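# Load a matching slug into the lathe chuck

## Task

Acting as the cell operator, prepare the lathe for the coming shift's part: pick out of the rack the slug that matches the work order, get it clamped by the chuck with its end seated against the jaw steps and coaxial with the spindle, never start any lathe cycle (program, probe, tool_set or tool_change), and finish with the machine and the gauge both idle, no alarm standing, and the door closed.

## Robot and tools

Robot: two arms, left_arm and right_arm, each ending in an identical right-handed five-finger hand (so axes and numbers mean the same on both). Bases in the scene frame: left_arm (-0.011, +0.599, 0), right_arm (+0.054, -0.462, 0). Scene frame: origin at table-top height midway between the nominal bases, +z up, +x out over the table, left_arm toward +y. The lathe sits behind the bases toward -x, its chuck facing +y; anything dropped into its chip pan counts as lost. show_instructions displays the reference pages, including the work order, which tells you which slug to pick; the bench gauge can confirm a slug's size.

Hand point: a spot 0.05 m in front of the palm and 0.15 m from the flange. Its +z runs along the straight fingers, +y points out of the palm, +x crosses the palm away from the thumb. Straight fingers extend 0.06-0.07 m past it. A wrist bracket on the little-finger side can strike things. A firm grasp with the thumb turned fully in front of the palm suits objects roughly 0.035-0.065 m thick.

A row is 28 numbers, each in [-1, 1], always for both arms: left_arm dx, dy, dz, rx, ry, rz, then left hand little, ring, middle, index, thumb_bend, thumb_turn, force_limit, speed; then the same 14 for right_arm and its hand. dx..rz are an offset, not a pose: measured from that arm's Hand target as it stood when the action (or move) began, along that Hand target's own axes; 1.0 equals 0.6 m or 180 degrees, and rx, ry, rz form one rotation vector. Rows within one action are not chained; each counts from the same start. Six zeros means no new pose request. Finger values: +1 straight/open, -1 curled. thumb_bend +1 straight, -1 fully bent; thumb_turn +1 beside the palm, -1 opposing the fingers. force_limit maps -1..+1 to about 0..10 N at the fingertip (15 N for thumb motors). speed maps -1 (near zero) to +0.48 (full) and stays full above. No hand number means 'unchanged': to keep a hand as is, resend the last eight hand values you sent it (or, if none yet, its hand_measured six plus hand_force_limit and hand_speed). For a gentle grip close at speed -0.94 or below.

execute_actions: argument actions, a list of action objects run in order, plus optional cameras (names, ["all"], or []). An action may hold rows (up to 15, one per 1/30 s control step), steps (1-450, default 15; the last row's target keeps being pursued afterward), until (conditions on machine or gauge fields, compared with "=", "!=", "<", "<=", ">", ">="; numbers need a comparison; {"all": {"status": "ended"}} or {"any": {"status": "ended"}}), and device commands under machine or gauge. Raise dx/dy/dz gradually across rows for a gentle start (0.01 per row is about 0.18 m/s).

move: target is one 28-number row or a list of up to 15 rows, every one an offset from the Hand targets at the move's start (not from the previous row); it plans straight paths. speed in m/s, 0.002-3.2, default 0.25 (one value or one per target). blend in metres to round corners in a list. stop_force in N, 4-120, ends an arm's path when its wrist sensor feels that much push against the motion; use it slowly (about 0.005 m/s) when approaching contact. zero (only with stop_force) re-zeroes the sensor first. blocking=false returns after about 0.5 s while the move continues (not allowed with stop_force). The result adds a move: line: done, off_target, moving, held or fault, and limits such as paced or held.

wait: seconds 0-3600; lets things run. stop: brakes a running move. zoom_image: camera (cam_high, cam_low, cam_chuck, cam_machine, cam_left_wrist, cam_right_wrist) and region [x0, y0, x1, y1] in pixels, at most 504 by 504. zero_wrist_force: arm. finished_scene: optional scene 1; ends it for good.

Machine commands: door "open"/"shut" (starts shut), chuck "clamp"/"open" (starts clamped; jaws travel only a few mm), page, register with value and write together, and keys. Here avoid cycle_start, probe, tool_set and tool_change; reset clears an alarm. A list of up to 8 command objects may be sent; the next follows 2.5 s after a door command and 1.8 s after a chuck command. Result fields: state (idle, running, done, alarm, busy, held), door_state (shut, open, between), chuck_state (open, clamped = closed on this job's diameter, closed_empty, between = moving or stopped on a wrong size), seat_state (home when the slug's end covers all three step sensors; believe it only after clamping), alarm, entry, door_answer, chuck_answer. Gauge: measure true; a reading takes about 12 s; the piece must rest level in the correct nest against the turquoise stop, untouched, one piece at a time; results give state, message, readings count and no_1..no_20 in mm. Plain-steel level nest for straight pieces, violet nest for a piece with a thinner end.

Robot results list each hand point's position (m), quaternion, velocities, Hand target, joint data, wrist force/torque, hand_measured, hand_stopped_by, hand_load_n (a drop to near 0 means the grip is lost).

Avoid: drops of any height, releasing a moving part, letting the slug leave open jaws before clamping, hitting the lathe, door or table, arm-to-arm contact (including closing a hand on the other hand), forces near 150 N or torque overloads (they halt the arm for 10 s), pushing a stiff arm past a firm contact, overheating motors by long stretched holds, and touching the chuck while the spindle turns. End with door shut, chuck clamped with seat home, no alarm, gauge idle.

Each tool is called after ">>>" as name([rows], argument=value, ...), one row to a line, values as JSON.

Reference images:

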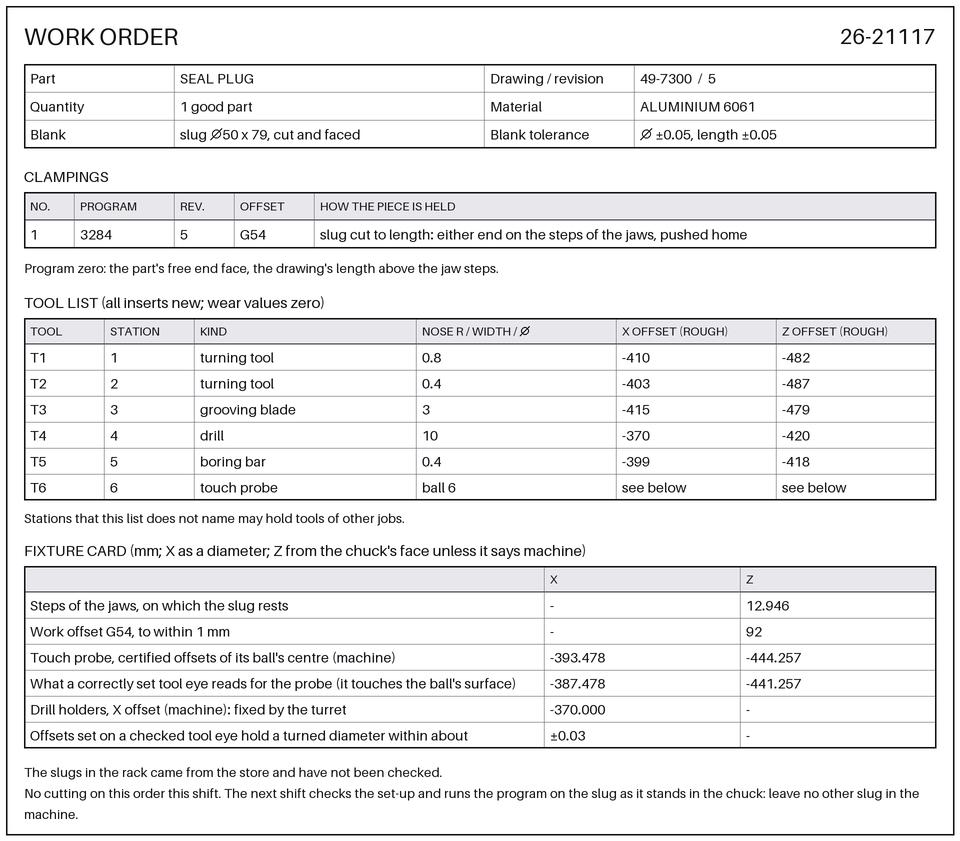

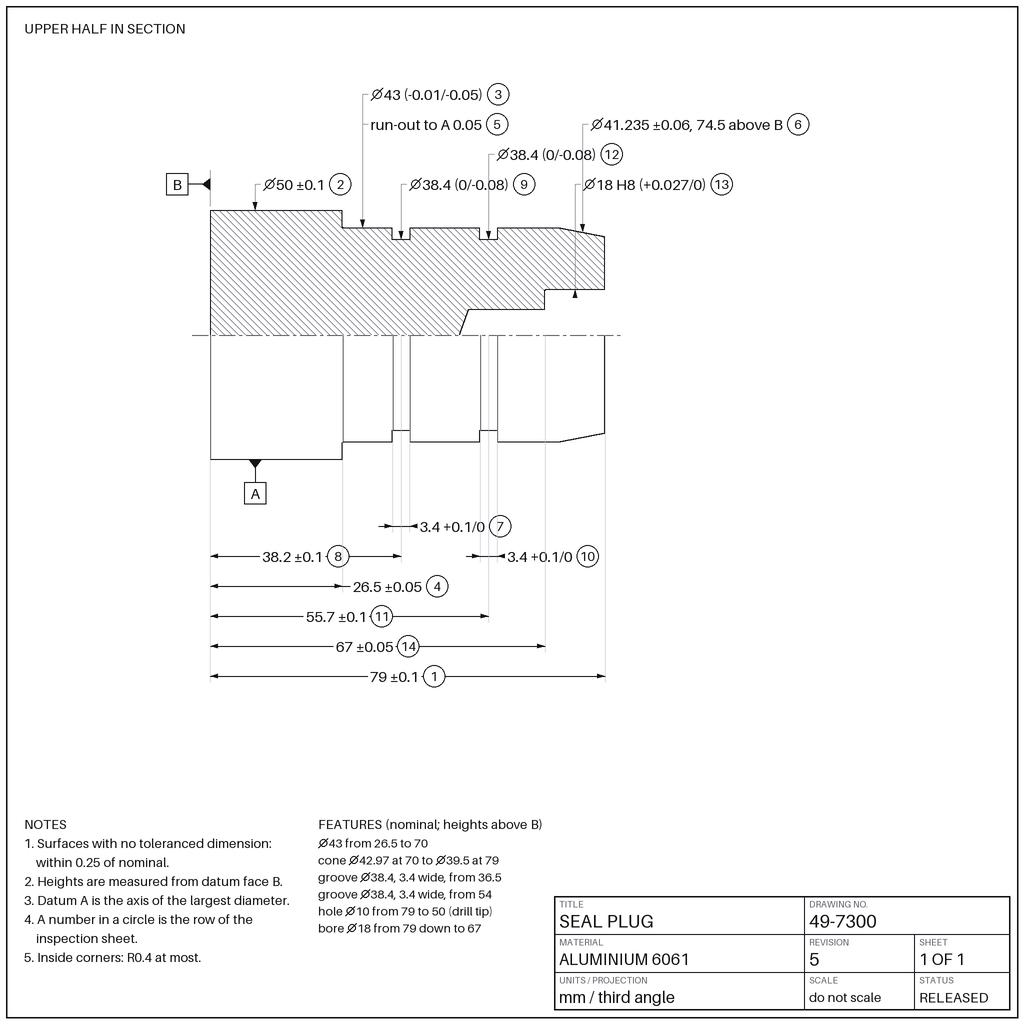

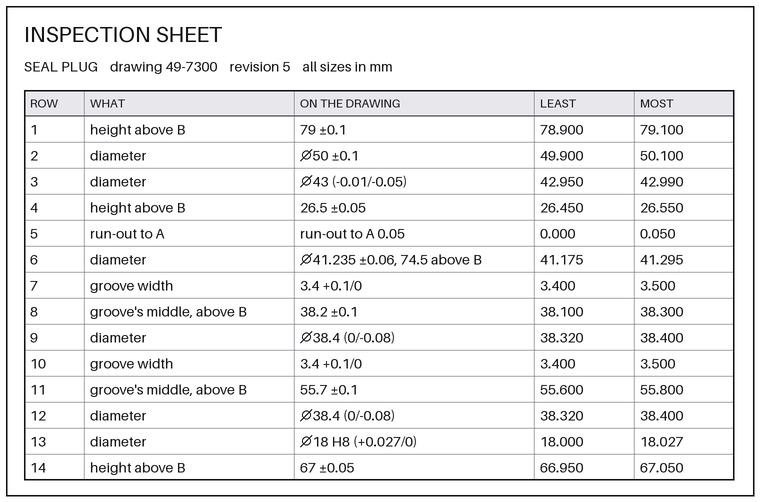

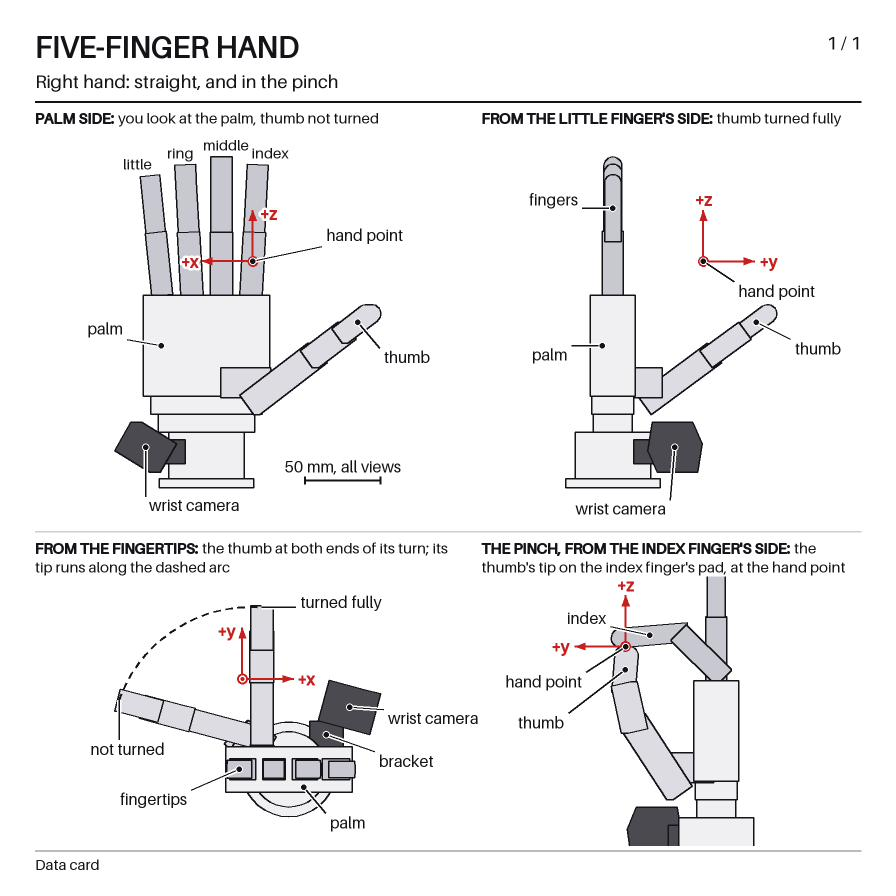

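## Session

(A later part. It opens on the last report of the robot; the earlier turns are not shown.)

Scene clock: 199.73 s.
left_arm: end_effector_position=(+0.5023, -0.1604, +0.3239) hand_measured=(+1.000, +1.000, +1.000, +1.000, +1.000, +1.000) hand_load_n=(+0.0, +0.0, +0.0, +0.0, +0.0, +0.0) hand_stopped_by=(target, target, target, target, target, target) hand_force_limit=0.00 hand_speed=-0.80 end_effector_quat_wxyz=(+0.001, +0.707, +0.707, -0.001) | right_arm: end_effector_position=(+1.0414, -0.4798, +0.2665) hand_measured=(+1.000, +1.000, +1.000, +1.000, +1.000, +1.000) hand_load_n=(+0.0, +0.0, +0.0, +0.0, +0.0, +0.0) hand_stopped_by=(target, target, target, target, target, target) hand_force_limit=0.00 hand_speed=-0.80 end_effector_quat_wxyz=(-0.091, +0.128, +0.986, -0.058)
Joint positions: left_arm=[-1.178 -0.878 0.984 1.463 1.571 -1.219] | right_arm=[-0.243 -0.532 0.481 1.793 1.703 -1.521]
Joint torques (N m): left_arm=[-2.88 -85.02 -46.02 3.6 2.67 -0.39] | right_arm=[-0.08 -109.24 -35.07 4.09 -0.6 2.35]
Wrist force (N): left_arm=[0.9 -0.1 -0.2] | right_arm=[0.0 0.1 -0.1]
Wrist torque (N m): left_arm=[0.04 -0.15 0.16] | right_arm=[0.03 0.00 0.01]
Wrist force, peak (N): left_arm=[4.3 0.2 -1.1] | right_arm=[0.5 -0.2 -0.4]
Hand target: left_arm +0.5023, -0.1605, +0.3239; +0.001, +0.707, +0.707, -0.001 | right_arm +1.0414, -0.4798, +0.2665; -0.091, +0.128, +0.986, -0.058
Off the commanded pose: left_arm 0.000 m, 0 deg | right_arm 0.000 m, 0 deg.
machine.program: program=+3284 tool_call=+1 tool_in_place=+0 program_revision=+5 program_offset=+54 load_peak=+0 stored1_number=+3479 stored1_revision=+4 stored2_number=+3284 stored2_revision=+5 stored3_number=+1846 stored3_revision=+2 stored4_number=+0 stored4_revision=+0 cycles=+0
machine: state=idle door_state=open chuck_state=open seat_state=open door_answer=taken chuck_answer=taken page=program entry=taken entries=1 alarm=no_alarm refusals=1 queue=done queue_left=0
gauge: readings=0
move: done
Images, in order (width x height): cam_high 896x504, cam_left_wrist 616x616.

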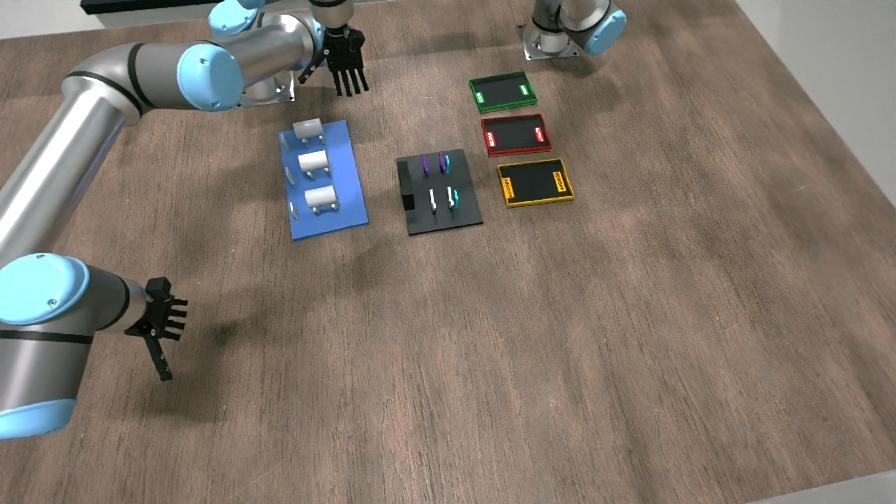

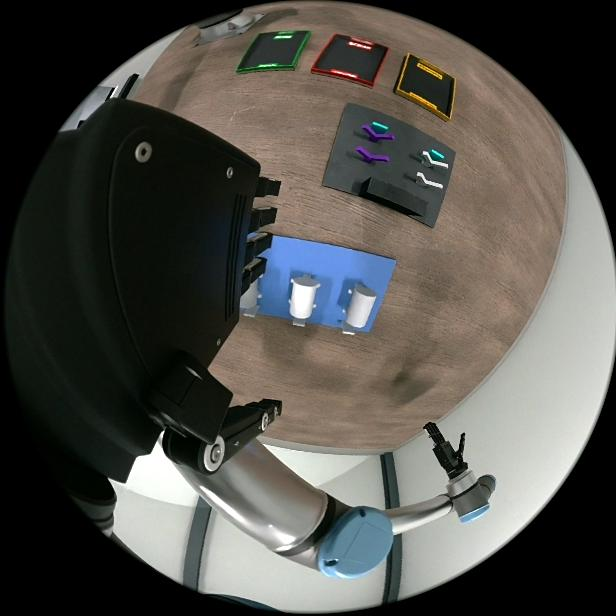

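>>> move(target=[-0.067, 0.196, 0.067, 0,0,-0.039, 1,1,1,1,1,1,0,-0.8, 0,0,0,0,0,0, 1,1,1,1,1,1,0,-0.8], speed=0.3, cameras=["cam_left_wrist", "cam_high", "cam_low"])

>>> zoom_image(camera="cam_left_wrist", region=[190, 180, 442, 432])

Scene clock: 270.13 s.
left_arm: end_effector_position=(+0.5698, -0.1819, +0.3000) hand_measured=(+1.000, +1.000, +1.000, +1.000, +1.000, +1.000) hand_load_n=(+0.0, +0.0, +0.0, +0.0, +0.0, +0.0) hand_stopped_by=(target, target, target, target, target, target) hand_force_limit=0.00 hand_speed=-0.80 end_effector_quat_wxyz=(+0.002, +0.682, +0.732, -0.001) | right_arm: end_effector_position=(+1.0414, -0.4798, +0.2665) hand_measured=(+1.000, +1.000, +1.000, +1.000, +1.000, +1.000) hand_load_n=(+0.0, +0.0, +0.0, +0.0, +0.0, +0.0) hand_stopped_by=(target, target, target, target, target, target) hand_force_limit=0.00 hand_speed=-0.80 end_effector_quat_wxyz=(-0.091, +0.128, +0.986, -0.058)
Joint positions: left_arm=[-1.12 -0.753 0.808 1.511 1.571 -1.231] | right_arm=[-0.243 -0.532 0.481 1.793 1.703 -1.521]
Joint torques (N m): left_arm=[4.83 -115.91 -29.07 6.02 0.2 -1.12] | right_arm=[-0.85 -109.78 -35.16 4.08 -0.93 2.55]
Wrist force (N): left_arm=[1.2 0.0 0.3] | right_arm=[0.2 -0.2 0.1]
Wrist torque (N m): left_arm=[0.03 -0.20 0.21] | right_arm=[-0.02 -0.04 0.02]
Wrist force, peak (N): left_arm=[-0.8 4.8 4.3] | right_arm=[0.5 0.4 0.0]
Hand target: left_arm +0.5698, -0.1819, +0.3000; +0.002, +0.682, +0.732, -0.001 (not the last commanded pose) | right_arm +1.0414, -0.4798, +0.2665; -0.091, +0.128, +0.986, -0.058
Off the commanded pose: left_arm 0.056 m, 3 deg | right_arm 0.000 m, 0 deg.
machine.program: program=+3284 tool_call=+1 tool_in_place=+0 program_revision=+5 program_offset=+54 load_peak=+0 stored1_number=+3479 stored1_revision=+4 stored2_number=+3284 stored2_revision=+5 stored3_number=+1846 stored3_revision=+2 stored4_number=+0 stored4_revision=+0 cycles=+0
machine: state=idle door_state=open chuck_state=open seat_state=open door_answer=taken chuck_answer=taken page=program entry=taken entries=1 alarm=no_alarm refusals=1 queue=done queue_left=0
gauge: readings=0
move: held (left_arm; a check stopped the path); limits=held
pose unreachable (left arm): on one or more control steps of this call, first in action 0 (counted from 0), this arm could not follow its commanded pose, so it was not sent that pose on those steps. It may still have moved: this result reports where it is.
cause: moving toward the commanded pose would bring a part of the arm too close to another arm (a part of this arm just beyond joint 4 (wrist 1) and a part of the right arm just beyond its joint 2 (shoulder lift), at the place that arm is still heading or pushing toward).
Images, in order (width x height): cam_high 896x504, cam_low 896x504, cam_left_wrist 616x616.

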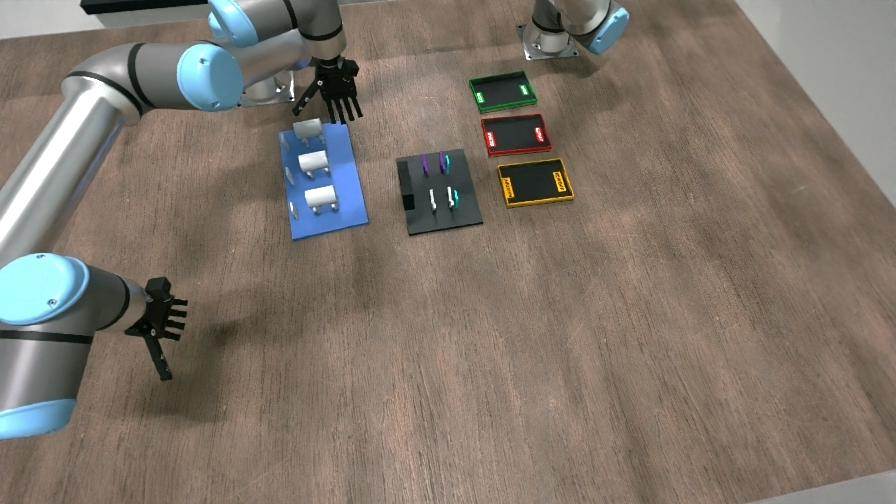

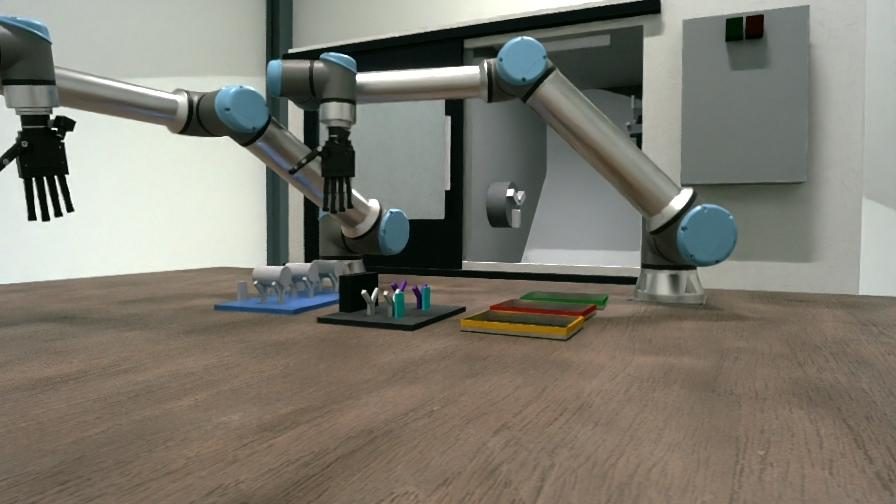

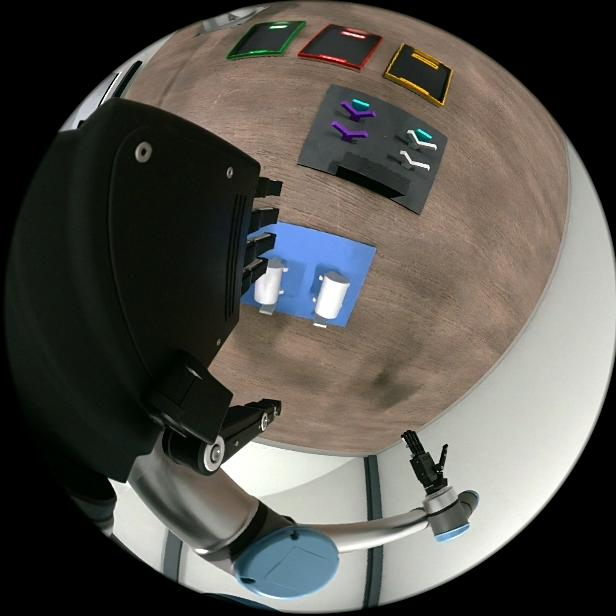

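Scaled by 2.000 from the camera's image (finer frame: 880x880).

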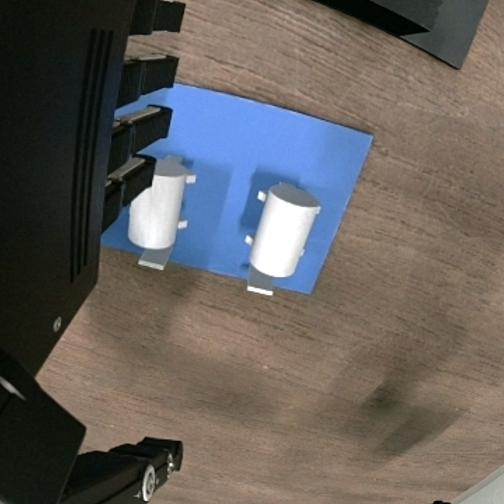

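>>> move(target=[0,0,0,0,0,0, 1,1,1,1,1,1,0,-0.8, 0.169,-0.993,0.083,-0.0339,0.0284,0.2008, 1,1,1,1,1,1,0,-0.8], speed=0.4)

Scene clock: 284.97 s.
left_arm: end_effector_position=(+0.5698, -0.1819, +0.3000) hand_measured=(+1.000, +1.000, +1.000, +1.000, +1.000, +1.000) hand_load_n=(+0.0, +0.0, +0.0, +0.0, +0.0, +0.0) hand_stopped_by=(target, target, target, target, target, target) hand_force_limit=0.00 hand_speed=-0.80 end_effector_quat_wxyz=(+0.002, +0.682, +0.732, -0.001) | right_arm: end_effector_position=(+0.7915, -1.0299, +0.3169) hand_measured=(+1.000, +1.000, +1.000, +1.000, +1.000, +1.000) hand_load_n=(+0.0, +0.0, +0.0, +0.0, +0.0, +0.0) hand_stopped_by=(target, target, target, target, target, target) hand_force_limit=0.00 hand_speed=-0.80 end_effector_quat_wxyz=(-0.105, +0.434, +0.894, -0.026)
Joint positions: left_arm=[-1.119 -0.753 0.808 1.511 1.571 -1.231] | right_arm=[-0.894 -0.697 0.703 1.736 1.704 -1.525]
Joint torques (N m): left_arm=[13.92 -113.84 -31.7 6.38 3.34 -0.96] | right_arm=[-10.01 -96.6 -42.68 2.85 -1.21 -2.63]
Wrist force (N): left_arm=[1.2 0.0 0.3] | right_arm=[0.3 0.1 0.3]
Wrist torque (N m): left_arm=[0.04 -0.20 0.21] | right_arm=[0.00 -0.05 0.36]
Wrist force, peak (N): left_arm=[1.6 -0.2 0.4] | right_arm=[-0.4 3.3 -0.2]
Hand target: left_arm +0.5698, -0.1819, +0.3000; +0.002, +0.682, +0.732, -0.001 | right_arm +0.7914, -1.0300, +0.3170; -0.105, +0.434, +0.894, -0.026
Off the commanded pose: left_arm 0.000 m, 0 deg | right_arm 0.000 m, 0 deg.
machine.program: program=+3284 tool_call=+1 tool_in_place=+0 program_revision=+5 program_offset=+54 load_peak=+0 stored1_number=+3479 stored1_revision=+4 stored2_number=+3284 stored2_revision=+5 stored3_number=+1846 stored3_revision=+2 stored4_number=+0 stored4_revision=+0 cycles=+0
machine: state=idle door_state=open chuck_state=open seat_state=open door_answer=taken chuck_answer=taken page=program entry=taken entries=1 alarm=no_alarm refusals=1 queue=done queue_left=0
gauge: readings=0
move: done

>>> move(target=[-0.159, 0.130, 0.1417, 0,0,-0.0194, 1,1,1,1,1,-1,0,-0.2, 0,0,0,0,0,0, 1,1,1,1,1,1,0,-0.8], speed=0.25, cameras=["cam_left_wrist", "cam_high", "cam_low"])

>>> zoom_image(camera="cam_left_wrist", region=[150, 160, 402, 412])

>>> zoom_image(camera="cam_low", region=[180, 160, 400, 330])

>>> zoom_image(camera="cam_high", region=[230, 70, 410, 250])

Scene clock: 360.60 s.
left_arm: end_effector_position=(+0.6544, -0.2718, +0.2154) hand_measured=(+1.000, +1.000, +1.000, +1.000, +1.000, -1.000) hand_load_n=(+0.0, +0.0, +0.0, +0.0, +0.0, +0.0) hand_stopped_by=(target, target, target, target, target, target) hand_force_limit=0.00 hand_speed=-0.20 end_effector_quat_wxyz=(+0.002, +0.659, +0.752, -0.001) | right_arm: end_effector_position=(+0.7914, -1.0300, +0.3170) hand_measured=(+1.000, +1.000, +1.000, +1.000, +1.000, +1.000) hand_load_n=(+0.0, +0.0, +0.0, -0.5, +0.0, +0.0) hand_stopped_by=(target, target, target, target, target, target) hand_force_limit=0.00 hand_speed=-0.80 end_effector_quat_wxyz=(-0.105, +0.434, +0.894, -0.026)
Joint positions: left_arm=[-1.081 -0.289 0.063 1.793 1.571 -1.254] | right_arm=[-0.894 -0.697 0.703 1.736 1.704 -1.525]
Joint torques (N m): left_arm=[-1.19 -113.64 -46 6.16 3.4 -2.24] | right_arm=[-9.68 -90.61 -42.52 6.57 1.76 -2.67]
Wrist force (N): left_arm=[0.7 0.1 -0.1] | right_arm=[0.3 0.1 0.5]
Wrist torque (N m): left_arm=[0.10 -0.12 0.12] | right_arm=[0.01 -0.05 0.36]
Wrist force, peak (N): left_arm=[2.6 -1.4 -1.3] | right_arm=[0.8 0.0 0.4]
Hand target: left_arm +0.6544, -0.2718, +0.2154; +0.002, +0.659, +0.752, -0.001 | right_arm +0.7914, -1.0300, +0.3170; -0.105, +0.434, +0.894, -0.026
Off the commanded pose: left_arm 0.000 m, 0 deg | right_arm 0.000 m, 0 deg.
machine.program: program=+3284 tool_call=+1 tool_in_place=+0 program_revision=+5 program_offset=+54 load_peak=+0 stored1_number=+3479 stored1_revision=+4 stored2_number=+3284 stored2_revision=+5 stored3_number=+1846 stored3_revision=+2 stored4_number=+0 stored4_revision=+0 cycles=+0
machine: state=idle door_state=open chuck_state=open seat_state=open door_answer=taken chuck_answer=taken page=program entry=taken entries=1 alarm=no_alarm refusals=1 queue=done queue_left=0
gauge: readings=0
move: done
Images, in order (width x height): cam_high 896x504, cam_low 896x504, cam_left_wrist 616x616.

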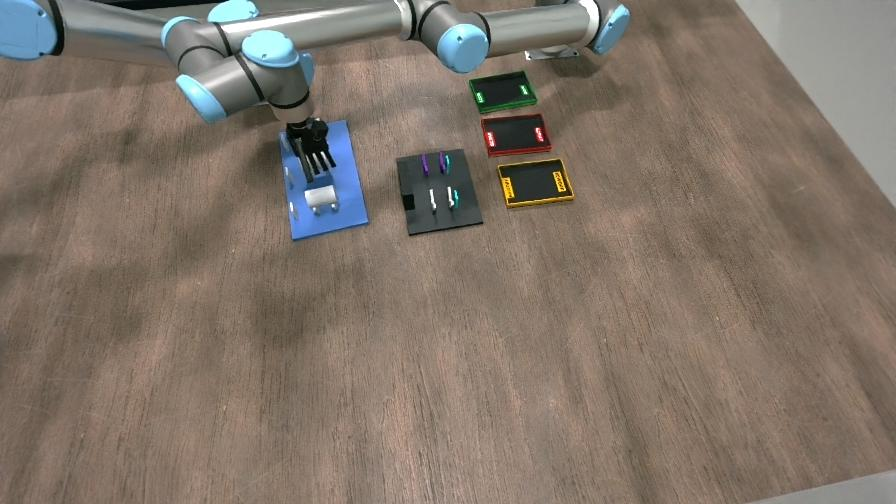

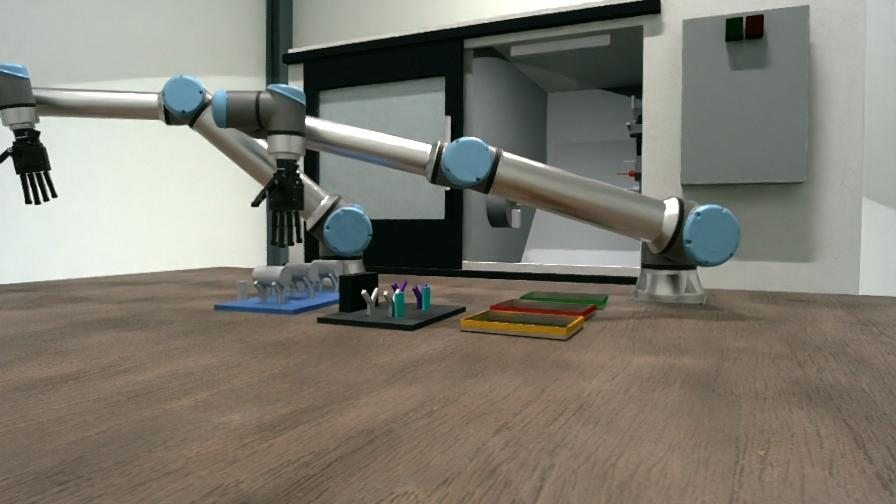

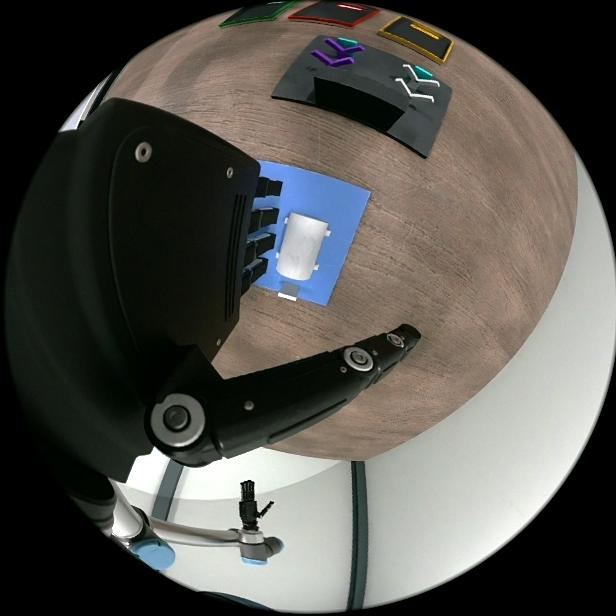

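Scaled by 2.000 from the camera's image (finer frame: 880x880).

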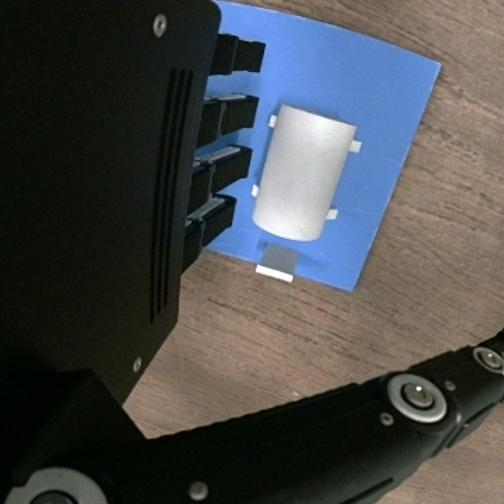

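Scaled by 2.291 from the camera's image (finer frame: 1280x720).

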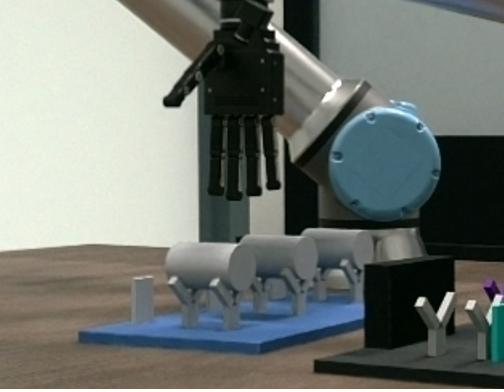

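Scaled by 2.800 from the camera's image (finer frame: 1280x720).

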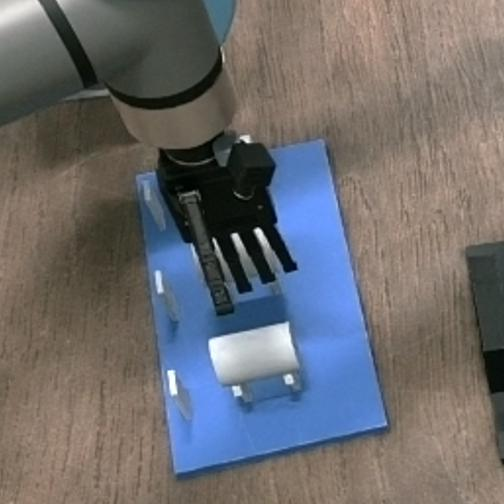

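>>> move(target=[0.011, -0.0333, 0.0757, 0,0,0.006, 1,1,1,1,1,-1,0,-0.2, 0,0,0,0,0,0, 1,1,1,1,1,1,0,-0.8], speed=0.1, cameras=["cam_left_wrist", "cam_low"])

>>> zoom_image(camera="cam_left_wrist", region=[150, 160, 402, 412])

>>> zoom_image(camera="cam_low", region=[180, 160, 400, 330])

Scene clock: 426.23 s.
left_arm: end_effector_position=(+0.6338, -0.2681, +0.1701) hand_measured=(+1.000, +1.000, +1.000, +1.000, +1.000, -1.000) hand_load_n=(+0.0, +0.0, +0.0, +0.0, +0.0, +0.0) hand_stopped_by=(target, target, target, target, target, target) hand_force_limit=0.00 hand_speed=-0.20 end_effector_quat_wxyz=(+0.002, +0.666, +0.746, -0.001) | right_arm: end_effector_position=(+0.7914, -1.0300, +0.3170) hand_measured=(+1.000, +1.000, +1.000, +1.000, +1.000, +1.000) hand_load_n=(+0.0, +0.0, +0.0, +0.0, +0.0, +0.0) hand_stopped_by=(target, target, target, target, target, target) hand_force_limit=0.00 hand_speed=-0.80 end_effector_quat_wxyz=(-0.105, +0.434, +0.894, -0.026)
Joint positions: left_arm=[-1.097 -0.43 0.427 1.57 1.571 -1.251] | right_arm=[-0.894 -0.697 0.703 1.736 1.704 -1.525]
Joint torques (N m): left_arm=[13.1 -117.7 -29.02 2.62 -2.55 -0.29] | right_arm=[-9.66 -90.01 -42.14 5.84 0.7 -1.56]
Wrist force (N): left_arm=[0.8 0.0 0.2] | right_arm=[0.7 0.2 0.2]
Wrist torque (N m): left_arm=[0.03 -0.15 0.15] | right_arm=[0.03 -0.12 0.38]
Wrist force, peak (N): left_arm=[1.2 -0.7 1.3] | right_arm=[1.0 -0.1 0.3]
Hand target: left_arm +0.6338, -0.2680, +0.1699; +0.002, +0.666, +0.746, -0.001 | right_arm +0.7914, -1.0300, +0.3170; -0.105, +0.434, +0.894, -0.026
Off the commanded pose: left_arm 0.000 m, 0 deg | right_arm 0.000 m, 0 deg.
machine.program: program=+3284 tool_call=+1 tool_in_place=+0 program_revision=+5 program_offset=+54 load_peak=+0 stored1_number=+3479 stored1_revision=+4 stored2_number=+3284 stored2_revision=+5 stored3_number=+1846 stored3_revision=+2 stored4_number=+0 stored4_revision=+0 cycles=+0
machine: state=idle door_state=open chuck_state=open seat_state=open door_answer=taken chuck_answer=taken page=program entry=taken entries=1 alarm=no_alarm refusals=1 queue=done queue_left=0
gauge: readings=0
move: done
Images, in order (width x height): cam_low 896x504, cam_left_wrist 616x616.

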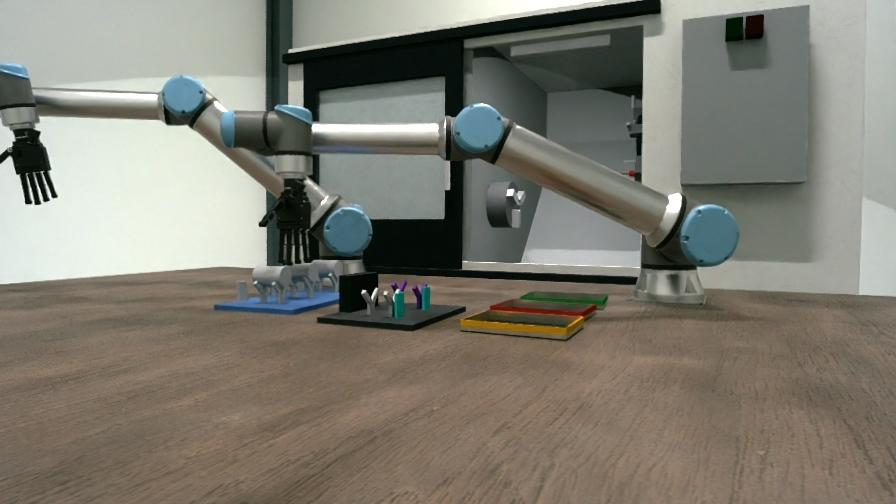

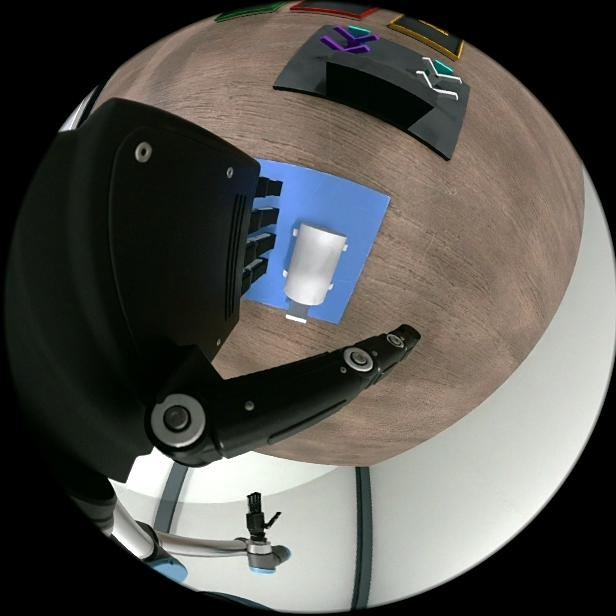

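Scaled by 2.000 from the camera's image (finer frame: 880x880).

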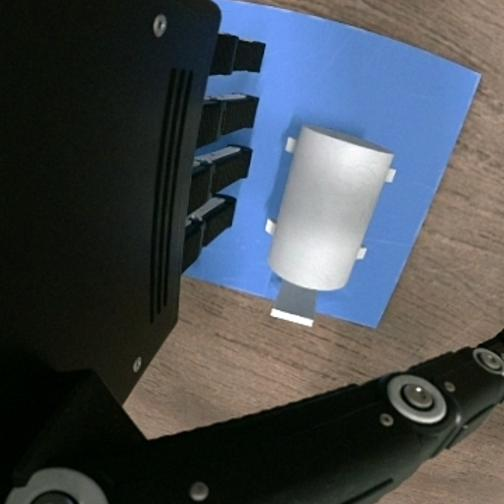

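Scaled by 2.291 from the camera's image (finer frame: 1280x720).

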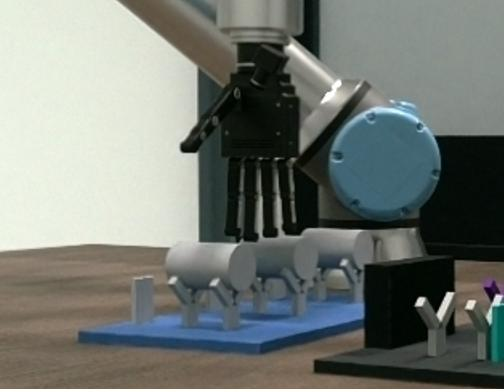

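>>> move(target=[0, 0, 0.138, 0,0,0.0039, 1,1,1,1,1,-1,0,-0.2, 0,0,0,0,0,0, 1,1,1,1,1,1,0,-0.8], speed=0.07, stop_force=15, cameras=["cam_left_wrist", "cam_low"])

>>> zoom_image(camera="cam_left_wrist", region=[150, 160, 402, 412])

>>> zoom_image(camera="cam_low", region=[180, 160, 400, 330])

Scene clock: 469.23 s.
left_arm: end_effector_position=(+0.6339, -0.2683, +0.0871) hand_measured=(+1.000, +1.000, +1.000, +1.000, +1.000, -1.000) hand_load_n=(+0.0, +0.0, +0.0, +0.0, -0.5, +0.0) hand_stopped_by=(target, target, target, target, target, target) hand_force_limit=0.00 hand_speed=-0.20 end_effector_quat_wxyz=(+0.002, +0.671, +0.742, -0.001) | right_arm: end_effector_position=(+0.7914, -1.0300, +0.3170) hand_measured=(+1.000, +1.000, +1.000, +1.000, +1.000, +1.000) hand_load_n=(+0.0, +0.0, +0.0, +0.0, +0.0, +0.0) hand_stopped_by=(target, target, target, target, target, target) hand_force_limit=0.00 hand_speed=-0.80 end_effector_quat_wxyz=(-0.105, +0.434, +0.894, -0.026)
Joint positions: left_arm=[-1.097 -0.413 0.538 1.442 1.571 -1.238] | right_arm=[-0.894 -0.697 0.703 1.736 1.704 -1.525]
Joint torques (N m): left_arm=[10.77 -133.17 -46.67 5.31 -2.56 -0.85] | right_arm=[-9.12 -91.08 -40.53 5.96 -0.01 -1.08]
Wrist force (N): left_arm=[1.0 0.1 -0.1] | right_arm=[0.4 0.0 0.3]
Wrist torque (N m): left_arm=[0.05 -0.13 -0.05] | right_arm=[0.00 -0.07 0.36]
Wrist force, peak (N): left_arm=[1.5 0.0 0.2] | right_arm=[0.9 0.1 0.4]
Hand target: left_arm +0.6340, -0.2683, +0.0871; +0.002, +0.671, +0.742, -0.001 | right_arm +0.7914, -1.0300, +0.3170; -0.105, +0.434, +0.894, -0.026
Off the commanded pose: left_arm 0.000 m, 0 deg | right_arm 0.000 m, 0 deg.
machine.program: program=+3284 tool_call=+1 tool_in_place=+0 program_revision=+5 program_offset=+54 load_peak=+0 stored1_number=+3479 stored1_revision=+4 stored2_number=+3284 stored2_revision=+5 stored3_number=+1846 stored3_revision=+2 stored4_number=+0 stored4_revision=+0 cycles=+0
machine: state=idle door_state=open chuck_state=open seat_state=open door_answer=taken chuck_answer=taken page=program entry=taken entries=1 alarm=no_alarm refusals=1 queue=done queue_left=0
gauge: readings=0
move: done
Images, in order (width x height): cam_low 896x504, cam_left_wrist 616x616.

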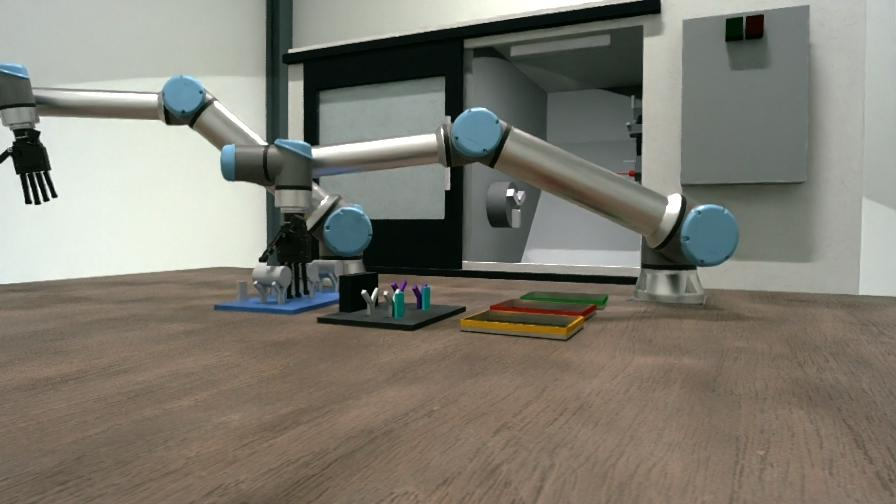

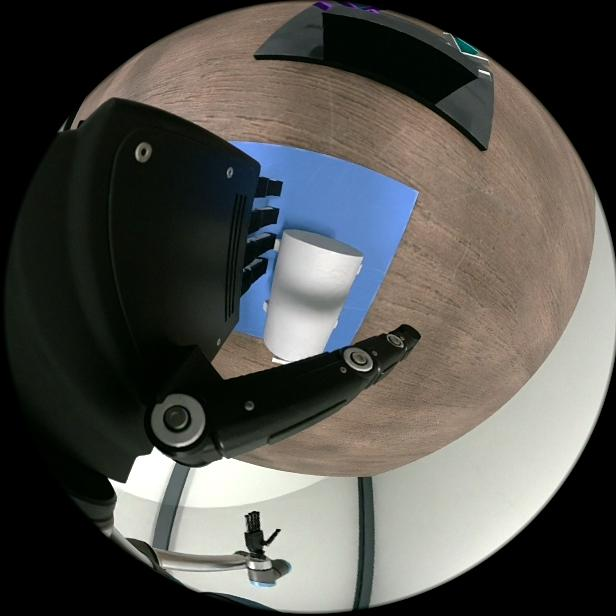

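Scaled by 2.000 from the camera's image (finer frame: 880x880).

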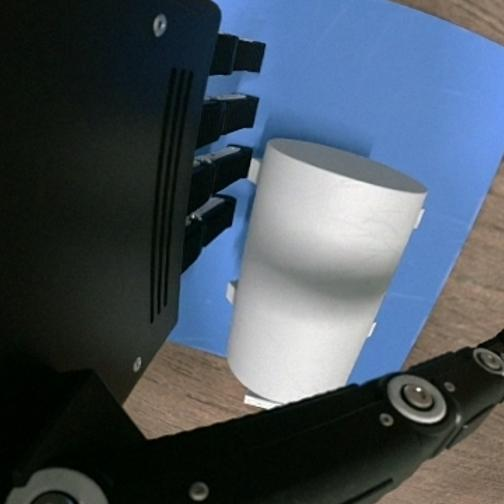

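Scaled by 2.291 from the camera's image (finer frame: 1280x720).

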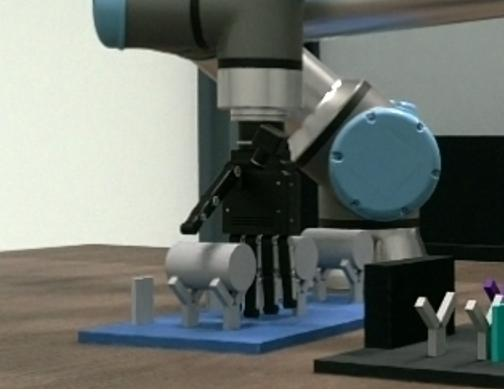

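>>> execute_actions([
  {"rows": [[-0.005, 0, 0, 0,0,0, 1,1,1,1,1,-1,0,-0.2, 0,0,0,0,0,0, 1,1,1,1,1,1,0,-0.8],[-0.01, 0, 0, 0,0,0, 1,1,0.5,0.5,0.75,-1,0,-0.2, 0,0,0,0,0,0, 1,1,1,1,1,1,0,-0.8]], "steps": 45},
], cameras=["cam_left_wrist"])

>>> zoom_image(camera="cam_left_wrist", region=[150, 160, 402, 412])

Scene clock: 510.70 s.
left_arm: end_effector_position=(+0.6346, -0.2743, +0.0872) hand_measured=(+1.000, +1.000, +0.500, +0.500, +0.750, -1.000) hand_load_n=(+0.0, +0.0, +0.0, +0.0, +0.0, +0.0) hand_stopped_by=(target, target, target, target, target, target) hand_force_limit=0.00 hand_speed=-0.20 end_effector_quat_wxyz=(+0.002, +0.671, +0.742, -0.001) | right_arm: end_effector_position=(+0.7914, -1.0300, +0.3170) hand_measured=(+1.000, +1.000, +1.000, +1.000, +1.000, +1.000) hand_load_n=(+0.0, +0.0, +0.0, +0.0, -0.5, +0.0) hand_stopped_by=(target, target, target, target, target, target) hand_force_limit=0.00 hand_speed=-0.80 end_effector_quat_wxyz=(-0.105, +0.434, +0.894, -0.026)
Joint positions: left_arm=[-1.099 -0.395 0.503 1.459 1.571 -1.24] | right_arm=[-0.894 -0.697 0.703 1.736 1.704 -1.525]
Joint torques (N m): left_arm=[14.34 -110.94 -46.82 5.49 2.54 1.41] | right_arm=[-9.29 -90.69 -39.69 5.66 -0.6 -0.25]
Wrist force (N): left_arm=[0.9 0.2 -0.1] | right_arm=[0.7 0.1 0.4]
Wrist torque (N m): left_arm=[0.06 -0.14 -0.05] | right_arm=[0.01 -0.11 0.39]
Wrist force, peak (N): left_arm=[2.1 0.1 -0.5] | right_arm=[0.7 0.1 0.7]
Hand target: left_arm +0.6346, -0.2743, +0.0872; +0.002, +0.671, +0.742, -0.001 | right_arm +0.7914, -1.0300, +0.3170; -0.105, +0.434, +0.894, -0.026
Off the commanded pose: left_arm 0.000 m, 0 deg | right_arm 0.000 m, 0 deg.
machine.program: program=+3284 tool_call=+1 tool_in_place=+0 program_revision=+5 program_offset=+54 load_peak=+0 stored1_number=+3479 stored1_revision=+4 stored2_number=+3284 stored2_revision=+5 stored3_number=+1846 stored3_revision=+2 stored4_number=+0 stored4_revision=+0 cycles=+0
machine: state=idle door_state=open chuck_state=open seat_state=open door_answer=taken chuck_answer=taken page=program entry=taken entries=1 alarm=no_alarm refusals=1 queue=done queue_left=0
gauge: readings=0

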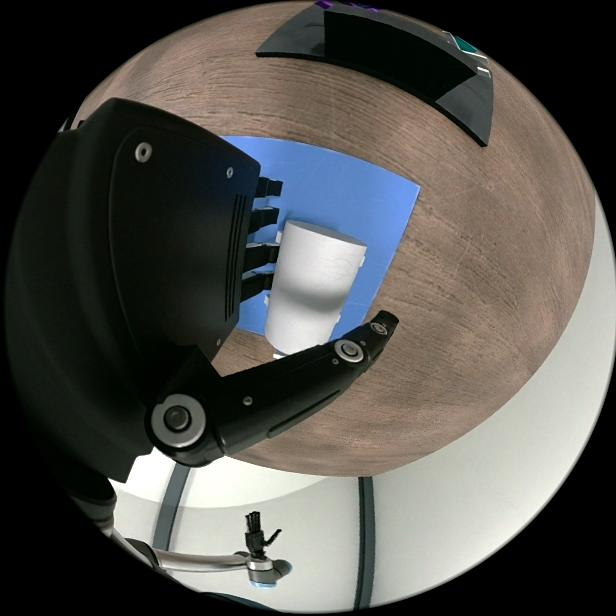

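Scaled by 2.000 from the camera's image (finer frame: 880x880).

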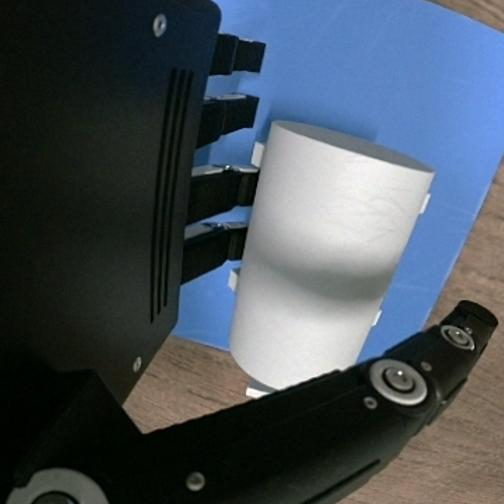

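>>> execute_actions([
  {"rows": [[0.0033, 0, 0, 0,0,0, 1,1,0.5,0.5,0.75,-1,0,-0.2, 0,0,0,0,0,0, 1,1,1,1,1,1,0,-0.8]], "steps": 15},
  {"rows": [[0, 0, 0, 0,0,0, 1,1,0.25,0.25,0.45,-1,-0.2,-0.9, 0,0,0,0,0,0, 1,1,1,1,1,1,0,-0.8]], "steps": 90},
  {"rows": [[0, 0, 0, 0,0,0, 1,1,-0.1,-0.1,0.1,-1,0.0,-0.94, 0,0,0,0,0,0, 1,1,1,1,1,1,0,-0.8]], "steps": 150},
], cameras=["cam_left_wrist"])

>>> zoom_image(camera="cam_left_wrist", region=[150, 160, 402, 412])

Scene clock: 535.10 s.
left_arm: end_effector_position=(+0.6344, -0.2723, +0.0872) hand_measured=(+1.000, +1.000, +0.256, +0.220, +0.370, -1.000) hand_load_n=(+0.0, +0.0, +5.0, +5.0, +7.5, +0.5) hand_stopped_by=(target, target, force, force, force, target) hand_force_limit=0.00 hand_speed=-0.94 end_effector_quat_wxyz=(+0.002, +0.671, +0.742, -0.001) | right_arm: end_effector_position=(+0.7914, -1.0300, +0.3170) hand_measured=(+1.000, +1.000, +1.000, +1.000, +1.000, +1.000) hand_load_n=(+0.0, +0.0, +0.0, +0.0, +0.0, +0.0) hand_stopped_by=(target, target, target, target, target, target) hand_force_limit=0.00 hand_speed=-0.80 end_effector_quat_wxyz=(-0.105, +0.434, +0.894, -0.026)
Joint positions: left_arm=[-1.098 -0.401 0.515 1.453 1.571 -1.24] | right_arm=[-0.894 -0.697 0.703 1.736 1.704 -1.525]
Joint torques (N m): left_arm=[16.4 -133.01 -32.44 5 -2.28 -1.02] | right_arm=[-7.87 -90.19 -39.39 5.53 -1.04 0.18]
Wrist force (N): left_arm=[-8.8 -4.7 3.7] | right_arm=[0.5 0.0 0.6]
Wrist torque (N m): left_arm=[0.15 -0.56 -0.44] | right_arm=[-0.02 -0.09 0.37]
Wrist force, peak (N): left_arm=[-18.2 4.7 4.6] | right_arm=[0.9 0.3 0.6]
Hand target: left_arm +0.6344, -0.2723, +0.0872; +0.002, +0.671, +0.742, -0.001 | right_arm +0.7914, -1.0300, +0.3170; -0.105, +0.434, +0.894, -0.026
Off the commanded pose: left_arm 0.000 m, 0 deg | right_arm 0.000 m, 0 deg.
machine.program: program=+3284 tool_call=+1 tool_in_place=+0 program_revision=+5 program_offset=+54 load_peak=+0 stored1_number=+3479 stored1_revision=+4 stored2_number=+3284 stored2_revision=+5 stored3_number=+1846 stored3_revision=+2 stored4_number=+0 stored4_revision=+0 cycles=+0
machine: state=idle door_state=open chuck_state=open seat_state=open door_answer=taken chuck_answer=taken page=program entry=taken entries=1 alarm=no_alarm refusals=1 queue=done queue_left=0
gauge: readings=0

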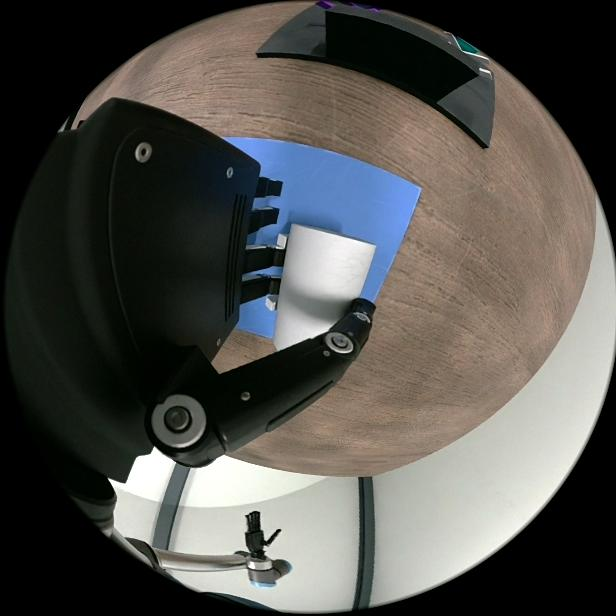

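Scaled by 2.000 from the camera's image (finer frame: 880x880).

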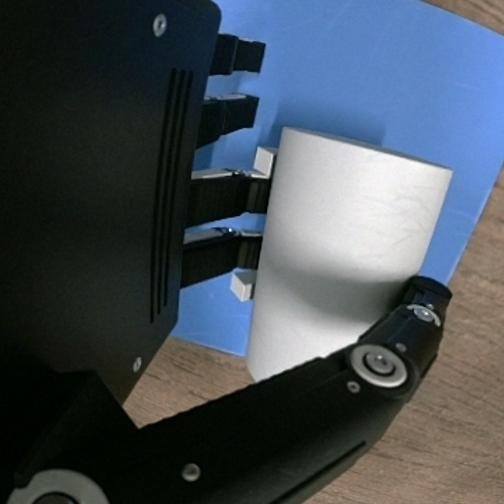

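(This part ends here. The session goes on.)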